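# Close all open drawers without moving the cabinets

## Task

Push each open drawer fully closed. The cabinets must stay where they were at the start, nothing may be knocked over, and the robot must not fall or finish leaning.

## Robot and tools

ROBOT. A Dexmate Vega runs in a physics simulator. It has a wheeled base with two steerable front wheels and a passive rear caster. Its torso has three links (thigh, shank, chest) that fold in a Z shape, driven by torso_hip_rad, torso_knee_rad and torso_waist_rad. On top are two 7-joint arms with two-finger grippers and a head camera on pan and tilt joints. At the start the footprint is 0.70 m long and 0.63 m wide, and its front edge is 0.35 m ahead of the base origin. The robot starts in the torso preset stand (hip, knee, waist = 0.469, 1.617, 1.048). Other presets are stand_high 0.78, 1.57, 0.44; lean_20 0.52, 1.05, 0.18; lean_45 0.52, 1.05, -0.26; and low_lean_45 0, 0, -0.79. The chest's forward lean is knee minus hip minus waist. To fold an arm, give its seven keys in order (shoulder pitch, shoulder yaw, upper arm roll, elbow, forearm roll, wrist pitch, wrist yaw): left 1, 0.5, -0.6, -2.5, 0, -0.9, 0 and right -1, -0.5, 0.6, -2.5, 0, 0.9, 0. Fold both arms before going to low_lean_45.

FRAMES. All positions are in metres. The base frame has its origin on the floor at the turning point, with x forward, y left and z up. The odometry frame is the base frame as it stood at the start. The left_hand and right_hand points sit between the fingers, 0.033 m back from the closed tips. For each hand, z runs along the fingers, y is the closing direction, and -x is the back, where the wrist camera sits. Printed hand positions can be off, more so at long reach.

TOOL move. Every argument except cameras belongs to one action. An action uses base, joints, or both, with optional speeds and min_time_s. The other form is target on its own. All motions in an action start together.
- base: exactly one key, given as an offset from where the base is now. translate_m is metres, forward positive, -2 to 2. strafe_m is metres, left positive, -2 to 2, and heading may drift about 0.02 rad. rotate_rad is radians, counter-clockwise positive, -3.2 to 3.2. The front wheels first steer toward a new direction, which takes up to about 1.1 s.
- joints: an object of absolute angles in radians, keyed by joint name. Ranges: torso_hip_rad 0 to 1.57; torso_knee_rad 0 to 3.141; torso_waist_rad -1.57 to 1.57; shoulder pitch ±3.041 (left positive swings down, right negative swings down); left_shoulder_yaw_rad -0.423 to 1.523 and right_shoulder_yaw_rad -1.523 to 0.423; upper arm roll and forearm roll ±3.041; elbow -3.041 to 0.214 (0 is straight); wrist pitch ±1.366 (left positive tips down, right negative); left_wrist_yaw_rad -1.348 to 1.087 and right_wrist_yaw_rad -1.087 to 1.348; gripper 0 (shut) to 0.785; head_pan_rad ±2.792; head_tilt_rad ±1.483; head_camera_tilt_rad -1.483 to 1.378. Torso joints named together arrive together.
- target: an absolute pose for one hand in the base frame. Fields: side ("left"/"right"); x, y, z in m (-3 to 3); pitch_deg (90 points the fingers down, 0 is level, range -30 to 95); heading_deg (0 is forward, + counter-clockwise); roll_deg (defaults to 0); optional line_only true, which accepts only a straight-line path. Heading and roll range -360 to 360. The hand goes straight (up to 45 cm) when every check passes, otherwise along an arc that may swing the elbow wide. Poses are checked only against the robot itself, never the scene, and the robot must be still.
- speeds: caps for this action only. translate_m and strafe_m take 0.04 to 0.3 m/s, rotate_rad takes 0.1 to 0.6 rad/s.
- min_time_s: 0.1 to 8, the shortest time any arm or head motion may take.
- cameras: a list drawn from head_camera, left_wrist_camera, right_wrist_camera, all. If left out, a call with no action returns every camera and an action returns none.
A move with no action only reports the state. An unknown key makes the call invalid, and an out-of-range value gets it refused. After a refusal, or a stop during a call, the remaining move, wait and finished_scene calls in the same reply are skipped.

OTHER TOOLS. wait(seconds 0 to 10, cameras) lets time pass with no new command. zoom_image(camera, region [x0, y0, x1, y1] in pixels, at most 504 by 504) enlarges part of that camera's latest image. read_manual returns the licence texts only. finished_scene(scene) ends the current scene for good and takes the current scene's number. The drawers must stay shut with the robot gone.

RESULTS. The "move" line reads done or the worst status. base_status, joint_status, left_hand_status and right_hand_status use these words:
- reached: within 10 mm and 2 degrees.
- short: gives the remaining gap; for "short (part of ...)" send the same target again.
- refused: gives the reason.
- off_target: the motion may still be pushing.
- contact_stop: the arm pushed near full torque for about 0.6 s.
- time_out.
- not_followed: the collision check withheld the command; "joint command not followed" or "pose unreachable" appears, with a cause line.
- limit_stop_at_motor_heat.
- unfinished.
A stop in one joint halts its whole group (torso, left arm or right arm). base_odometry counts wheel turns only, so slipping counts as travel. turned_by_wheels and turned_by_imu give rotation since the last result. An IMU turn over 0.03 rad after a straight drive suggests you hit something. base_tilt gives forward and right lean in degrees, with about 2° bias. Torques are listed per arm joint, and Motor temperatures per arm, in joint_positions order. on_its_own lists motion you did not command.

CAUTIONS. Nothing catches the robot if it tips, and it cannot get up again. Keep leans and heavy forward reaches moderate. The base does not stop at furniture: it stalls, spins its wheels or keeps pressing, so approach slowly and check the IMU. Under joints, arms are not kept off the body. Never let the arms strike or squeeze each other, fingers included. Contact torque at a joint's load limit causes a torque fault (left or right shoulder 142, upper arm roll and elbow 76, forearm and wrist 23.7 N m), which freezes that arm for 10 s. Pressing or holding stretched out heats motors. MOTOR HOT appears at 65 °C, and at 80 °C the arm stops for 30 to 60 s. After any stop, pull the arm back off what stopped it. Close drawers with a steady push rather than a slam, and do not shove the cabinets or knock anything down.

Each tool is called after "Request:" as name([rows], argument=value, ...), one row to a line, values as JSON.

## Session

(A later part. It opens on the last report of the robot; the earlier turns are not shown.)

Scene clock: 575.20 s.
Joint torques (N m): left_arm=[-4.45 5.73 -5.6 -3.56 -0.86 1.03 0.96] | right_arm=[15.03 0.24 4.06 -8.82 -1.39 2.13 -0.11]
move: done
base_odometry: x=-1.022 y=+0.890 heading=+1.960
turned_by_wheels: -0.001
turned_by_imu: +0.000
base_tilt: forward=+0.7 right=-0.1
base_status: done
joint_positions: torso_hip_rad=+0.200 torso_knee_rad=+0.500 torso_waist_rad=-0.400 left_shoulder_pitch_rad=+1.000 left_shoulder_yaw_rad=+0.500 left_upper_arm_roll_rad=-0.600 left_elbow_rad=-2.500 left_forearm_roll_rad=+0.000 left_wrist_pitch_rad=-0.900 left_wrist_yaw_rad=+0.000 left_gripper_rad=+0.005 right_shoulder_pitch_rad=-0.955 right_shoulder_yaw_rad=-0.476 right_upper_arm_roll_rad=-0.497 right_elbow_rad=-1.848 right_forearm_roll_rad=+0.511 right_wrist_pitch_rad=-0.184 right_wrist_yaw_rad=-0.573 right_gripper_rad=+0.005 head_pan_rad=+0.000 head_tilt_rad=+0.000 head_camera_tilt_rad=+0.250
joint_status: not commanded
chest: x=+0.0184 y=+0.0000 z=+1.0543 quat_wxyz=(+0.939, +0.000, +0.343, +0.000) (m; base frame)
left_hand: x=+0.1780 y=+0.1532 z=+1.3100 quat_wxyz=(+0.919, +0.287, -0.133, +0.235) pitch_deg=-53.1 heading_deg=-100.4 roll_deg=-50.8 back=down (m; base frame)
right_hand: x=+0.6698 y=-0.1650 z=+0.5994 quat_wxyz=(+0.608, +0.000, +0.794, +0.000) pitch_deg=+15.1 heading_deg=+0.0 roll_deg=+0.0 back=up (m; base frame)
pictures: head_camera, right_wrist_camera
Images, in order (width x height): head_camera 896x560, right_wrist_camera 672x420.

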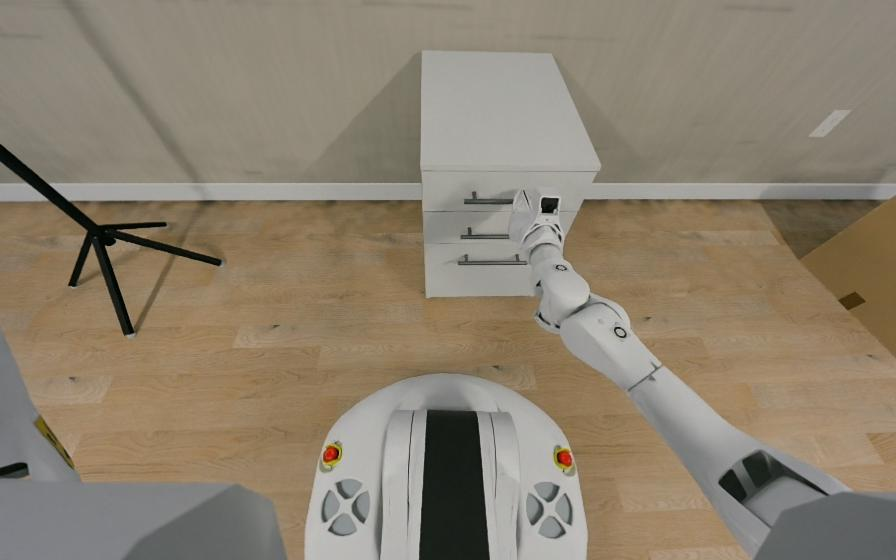

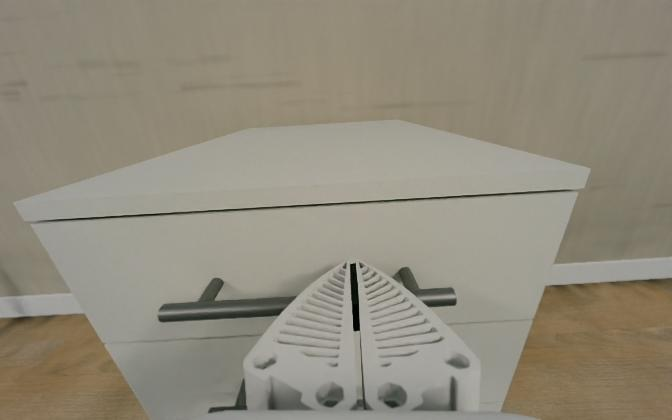

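Request:
zoom_image(camera="head_camera", region=[410, 150, 620, 310])

Request:
zoom_image(camera="right_wrist_camera", region=[10, 150, 250, 420])

Request:
zoom_image(camera="right_wrist_camera", region=[400, 150, 640, 420])

Scaled by 2.400 from the camera's 896x560 image, which has a finer 960x600 frame.

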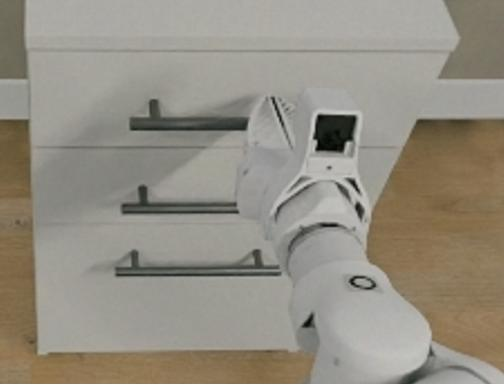

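Scaled by 1.867 from the camera's 672x420 image, which has a finer 960x600 frame.

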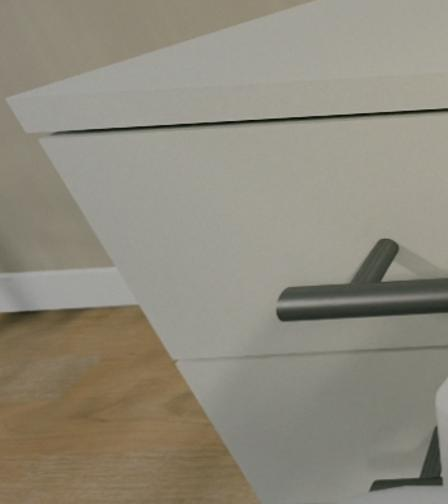

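Scaled by 1.867 from the camera's 672x420 image, which has a finer 960x600 frame.

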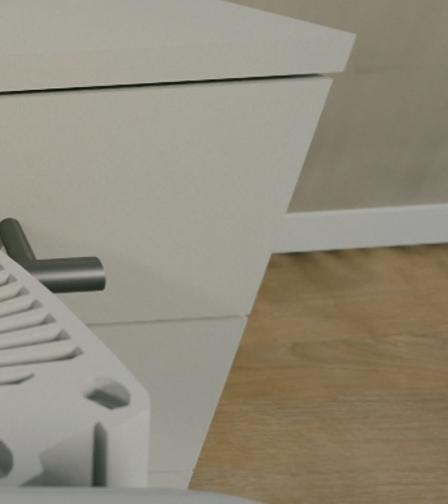

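Request:
move(base={"translate_m": 0.014}, speeds={"translate_m": 0.04}, cameras=["head_camera","right_wrist_camera"])

Request:
zoom_image(camera="right_wrist_camera", region=[10, 150, 250, 420])

Request:
zoom_image(camera="right_wrist_camera", region=[400, 150, 640, 420])

Scene clock: 589.07 s.
Joint torques (N m): left_arm=[-4.68 6.85 -8.05 -5.57 -1.07 0.53 0.76] | right_arm=[15.2 0.18 3.88 -8.23 -1.37 2.3 -0.11]
move: done
base_odometry: x=-1.028 y=+0.903 heading=+1.959
turned_by_wheels: -0.001
turned_by_imu: +0.000
base_tilt: forward=+0.6 right=+0.0
base_status: done
joint_positions: torso_hip_rad=+0.200 torso_knee_rad=+0.500 torso_waist_rad=-0.400 left_shoulder_pitch_rad=+1.000 left_shoulder_yaw_rad=+0.500 left_upper_arm_roll_rad=-0.600 left_elbow_rad=-2.500 left_forearm_roll_rad=+0.000 left_wrist_pitch_rad=-0.900 left_wrist_yaw_rad=+0.000 left_gripper_rad=+0.005 right_shoulder_pitch_rad=-0.955 right_shoulder_yaw_rad=-0.476 right_upper_arm_roll_rad=-0.497 right_elbow_rad=-1.848 right_forearm_roll_rad=+0.511 right_wrist_pitch_rad=-0.184 right_wrist_yaw_rad=-0.573 right_gripper_rad=+0.005 head_pan_rad=+0.000 head_tilt_rad=+0.000 head_camera_tilt_rad=+0.250
joint_status: not commanded
chest: x=+0.0184 y=+0.0000 z=+1.0543 quat_wxyz=(+0.939, +0.000, +0.343, +0.000) (m; base frame)
left_hand: x=+0.1780 y=+0.1532 z=+1.3100 quat_wxyz=(+0.919, +0.287, -0.133, +0.235) pitch_deg=-53.1 heading_deg=-100.4 roll_deg=-50.8 back=down (m; base frame)
right_hand: x=+0.6698 y=-0.1650 z=+0.5994 quat_wxyz=(+0.608, +0.000, +0.794, +0.000) pitch_deg=+15.1 heading_deg=+0.0 roll_deg=+0.0 back=up (m; base frame)
pictures: head_camera, right_wrist_camera
Images, in order (width x height): head_camera 896x560, right_wrist_camera 672x420.

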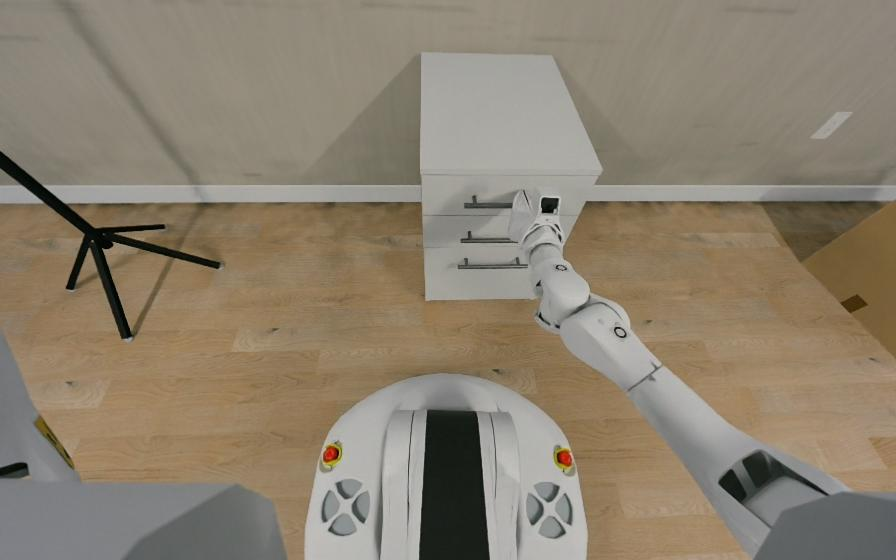

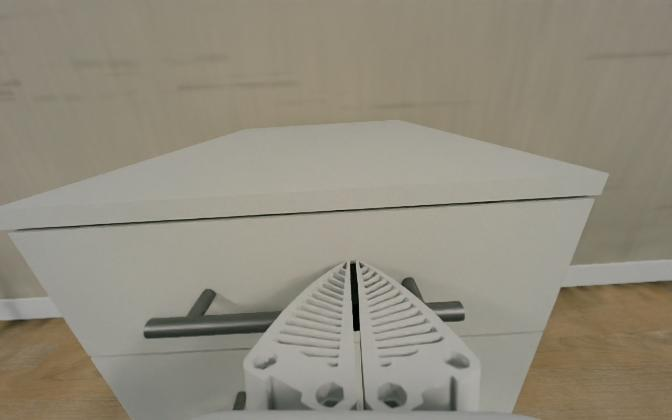

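Scaled by 1.867 from the camera's 672x420 image, which has a finer 960x600 frame.

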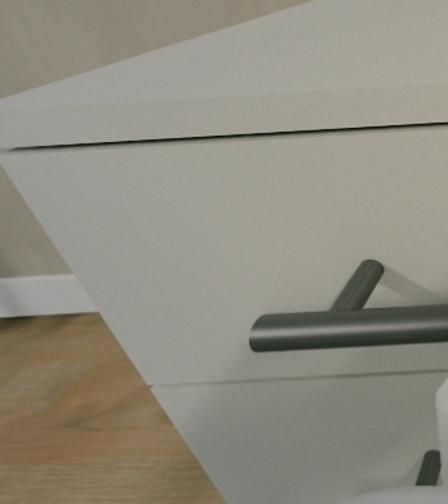

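Scaled by 1.867 from the camera's 672x420 image, which has a finer 960x600 frame.

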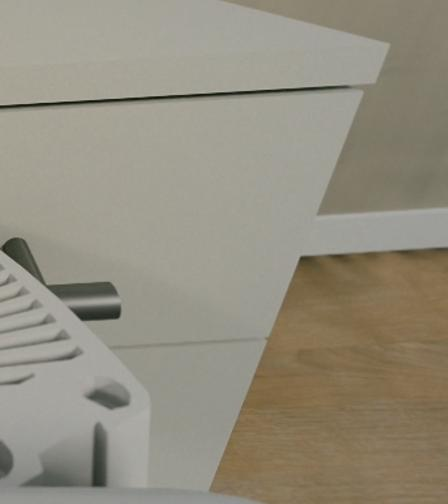

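Request:
move(base={"translate_m": 0.01}, speeds={"translate_m": 0.04}, cameras=["head_camera","right_wrist_camera"])

Request:
zoom_image(camera="right_wrist_camera", region=[0, 150, 240, 420])

Request:
zoom_image(camera="head_camera", region=[410, 150, 620, 310])

Scene clock: 594.70 s.
Joint torques (N m): left_arm=[-6.71 6.72 -5.58 -3.28 0.05 0.33 0.99] | right_arm=[15.06 0.56 6.15 -8.58 -1.62 2.66 0.24]
move: done
base_odometry: x=-1.032 y=+0.912 heading=+1.959
turned_by_wheels: +0.000
turned_by_imu: +0.000
base_tilt: forward=+0.7 right=-0.1
base_status: done
joint_positions: torso_hip_rad=+0.200 torso_knee_rad=+0.500 torso_waist_rad=-0.400 left_shoulder_pitch_rad=+1.000 left_shoulder_yaw_rad=+0.500 left_upper_arm_roll_rad=-0.600 left_elbow_rad=-2.500 left_forearm_roll_rad=+0.000 left_wrist_pitch_rad=-0.900 left_wrist_yaw_rad=+0.000 left_gripper_rad=+0.005 right_shoulder_pitch_rad=-0.955 right_shoulder_yaw_rad=-0.476 right_upper_arm_roll_rad=-0.497 right_elbow_rad=-1.848 right_forearm_roll_rad=+0.511 right_wrist_pitch_rad=-0.184 right_wrist_yaw_rad=-0.573 right_gripper_rad=+0.005 head_pan_rad=+0.000 head_tilt_rad=+0.000 head_camera_tilt_rad=+0.250
joint_status: not commanded
chest: x=+0.0184 y=+0.0000 z=+1.0543 quat_wxyz=(+0.939, +0.000, +0.343, +0.000) (m; base frame)
left_hand: x=+0.1780 y=+0.1532 z=+1.3100 quat_wxyz=(+0.919, +0.287, -0.133, +0.235) pitch_deg=-53.1 heading_deg=-100.4 roll_deg=-50.8 back=down (m; base frame)
right_hand: x=+0.6697 y=-0.1649 z=+0.5993 quat_wxyz=(+0.608, +0.000, +0.794, +0.000) pitch_deg=+15.1 heading_deg=+0.0 roll_deg=+0.0 back=up (m; base frame)
pictures: head_camera, right_wrist_camera
Images, in order (width x height): head_camera 896x560, right_wrist_camera 672x420.

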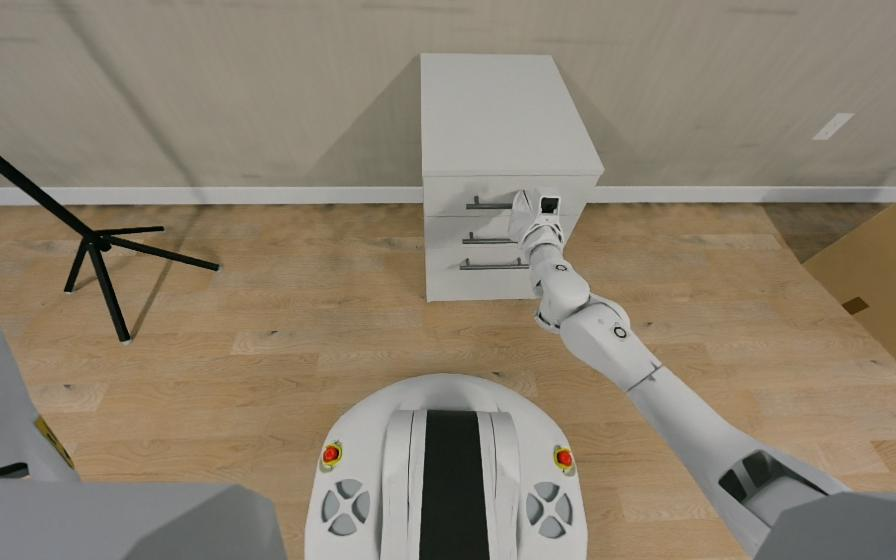

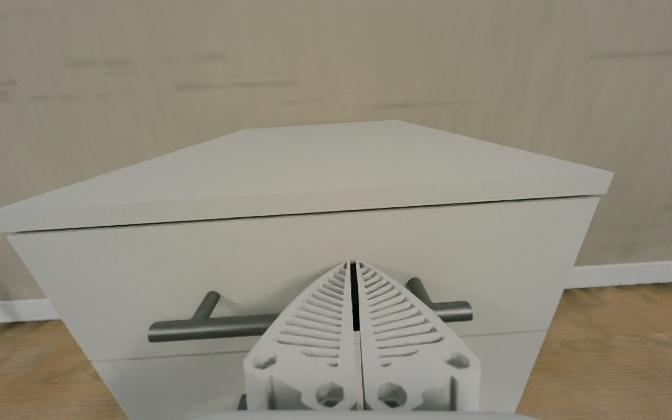

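Scaled by 1.867 from the camera's 672x420 image, which has a finer 960x600 frame.

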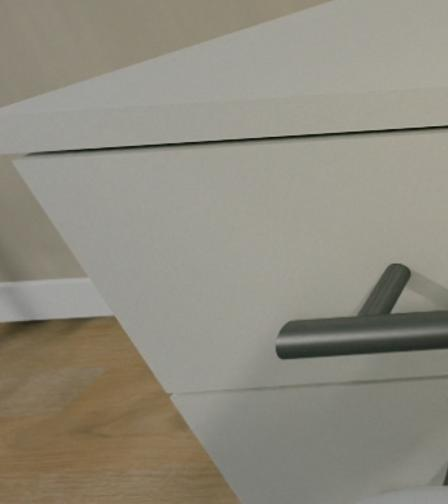

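Scaled by 2.400 from the camera's 896x560 image, which has a finer 960x600 frame.

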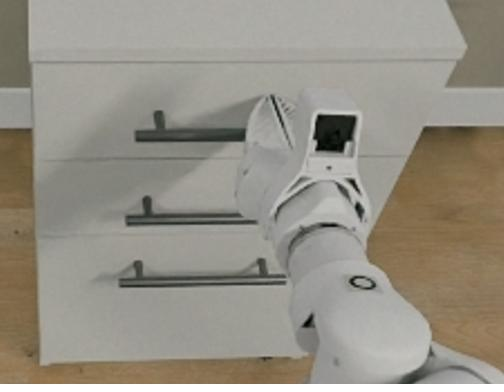

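Request:
move(base={"translate_m": -0.3}, joints={"head_camera_tilt_rad":0.1}, cameras=["head_camera"])

Request:
zoom_image(camera="head_camera", region=[400, 150, 640, 350])

Scene clock: 605.57 s.
Joint torques (N m): left_arm=[-5.1 5.42 -5.53 -3.36 -0.65 0.34 1.09] | right_arm=[14.51 -0.08 6.08 -8.59 -1.7 2.5 0.19]
move: done
base_odometry: x=-0.918 y=+0.634 heading=+1.958
turned_by_wheels: -0.001
turned_by_imu: +0.000
base_tilt: forward=+0.6 right=-0.1
base_status: done
joint_positions: torso_hip_rad=+0.200 torso_knee_rad=+0.500 torso_waist_rad=-0.400 left_shoulder_pitch_rad=+1.000 left_shoulder_yaw_rad=+0.500 left_upper_arm_roll_rad=-0.600 left_elbow_rad=-2.500 left_forearm_roll_rad=+0.000 left_wrist_pitch_rad=-0.900 left_wrist_yaw_rad=+0.000 left_gripper_rad=+0.005 right_shoulder_pitch_rad=-0.955 right_shoulder_yaw_rad=-0.476 right_upper_arm_roll_rad=-0.497 right_elbow_rad=-1.848 right_forearm_roll_rad=+0.511 right_wrist_pitch_rad=-0.184 right_wrist_yaw_rad=-0.573 right_gripper_rad=+0.005 head_pan_rad=+0.000 head_tilt_rad=+0.000 head_camera_tilt_rad=+0.100
joint_status: all done
chest: x=+0.0184 y=+0.0000 z=+1.0543 quat_wxyz=(+0.939, +0.000, +0.343, +0.000) (m; base frame)
left_hand: x=+0.1780 y=+0.1532 z=+1.3100 quat_wxyz=(+0.919, +0.287, -0.133, +0.235) pitch_deg=-53.1 heading_deg=-100.4 roll_deg=-50.8 back=down (m; base frame)
right_hand: x=+0.6697 y=-0.1649 z=+0.5994 quat_wxyz=(+0.608, +0.000, +0.794, +0.000) pitch_deg=+15.1 heading_deg=+0.0 roll_deg=+0.0 back=up (m; base frame)
pictures: head_camera
Images, in order (width x height): head_camera 896x560.

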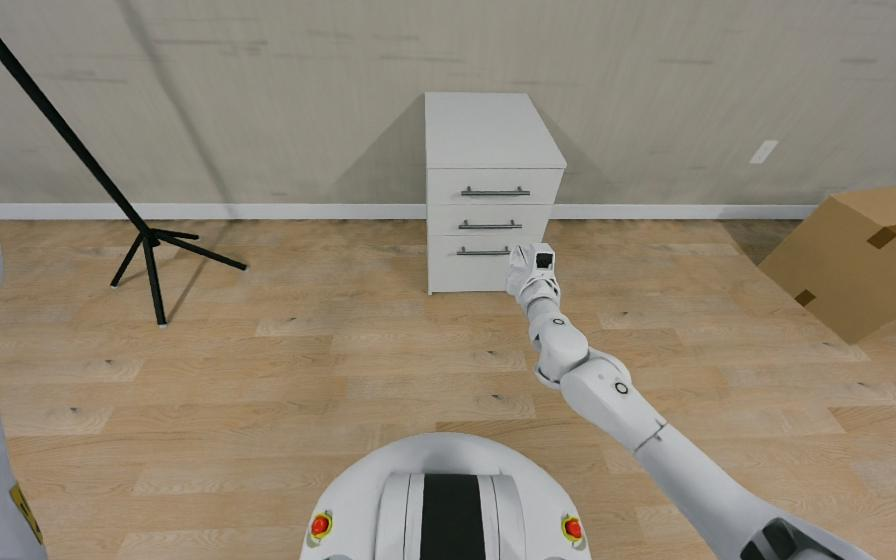

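Scaled by 2.100 from the camera's 896x560 image, which has a finer 960x600 frame.

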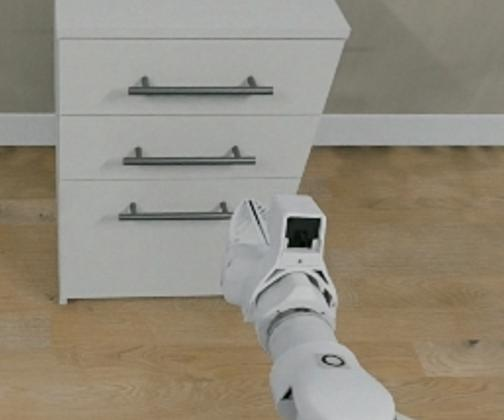

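All flush.

Request:
finished_scene(scene=2)

The scene is finished: the task was done.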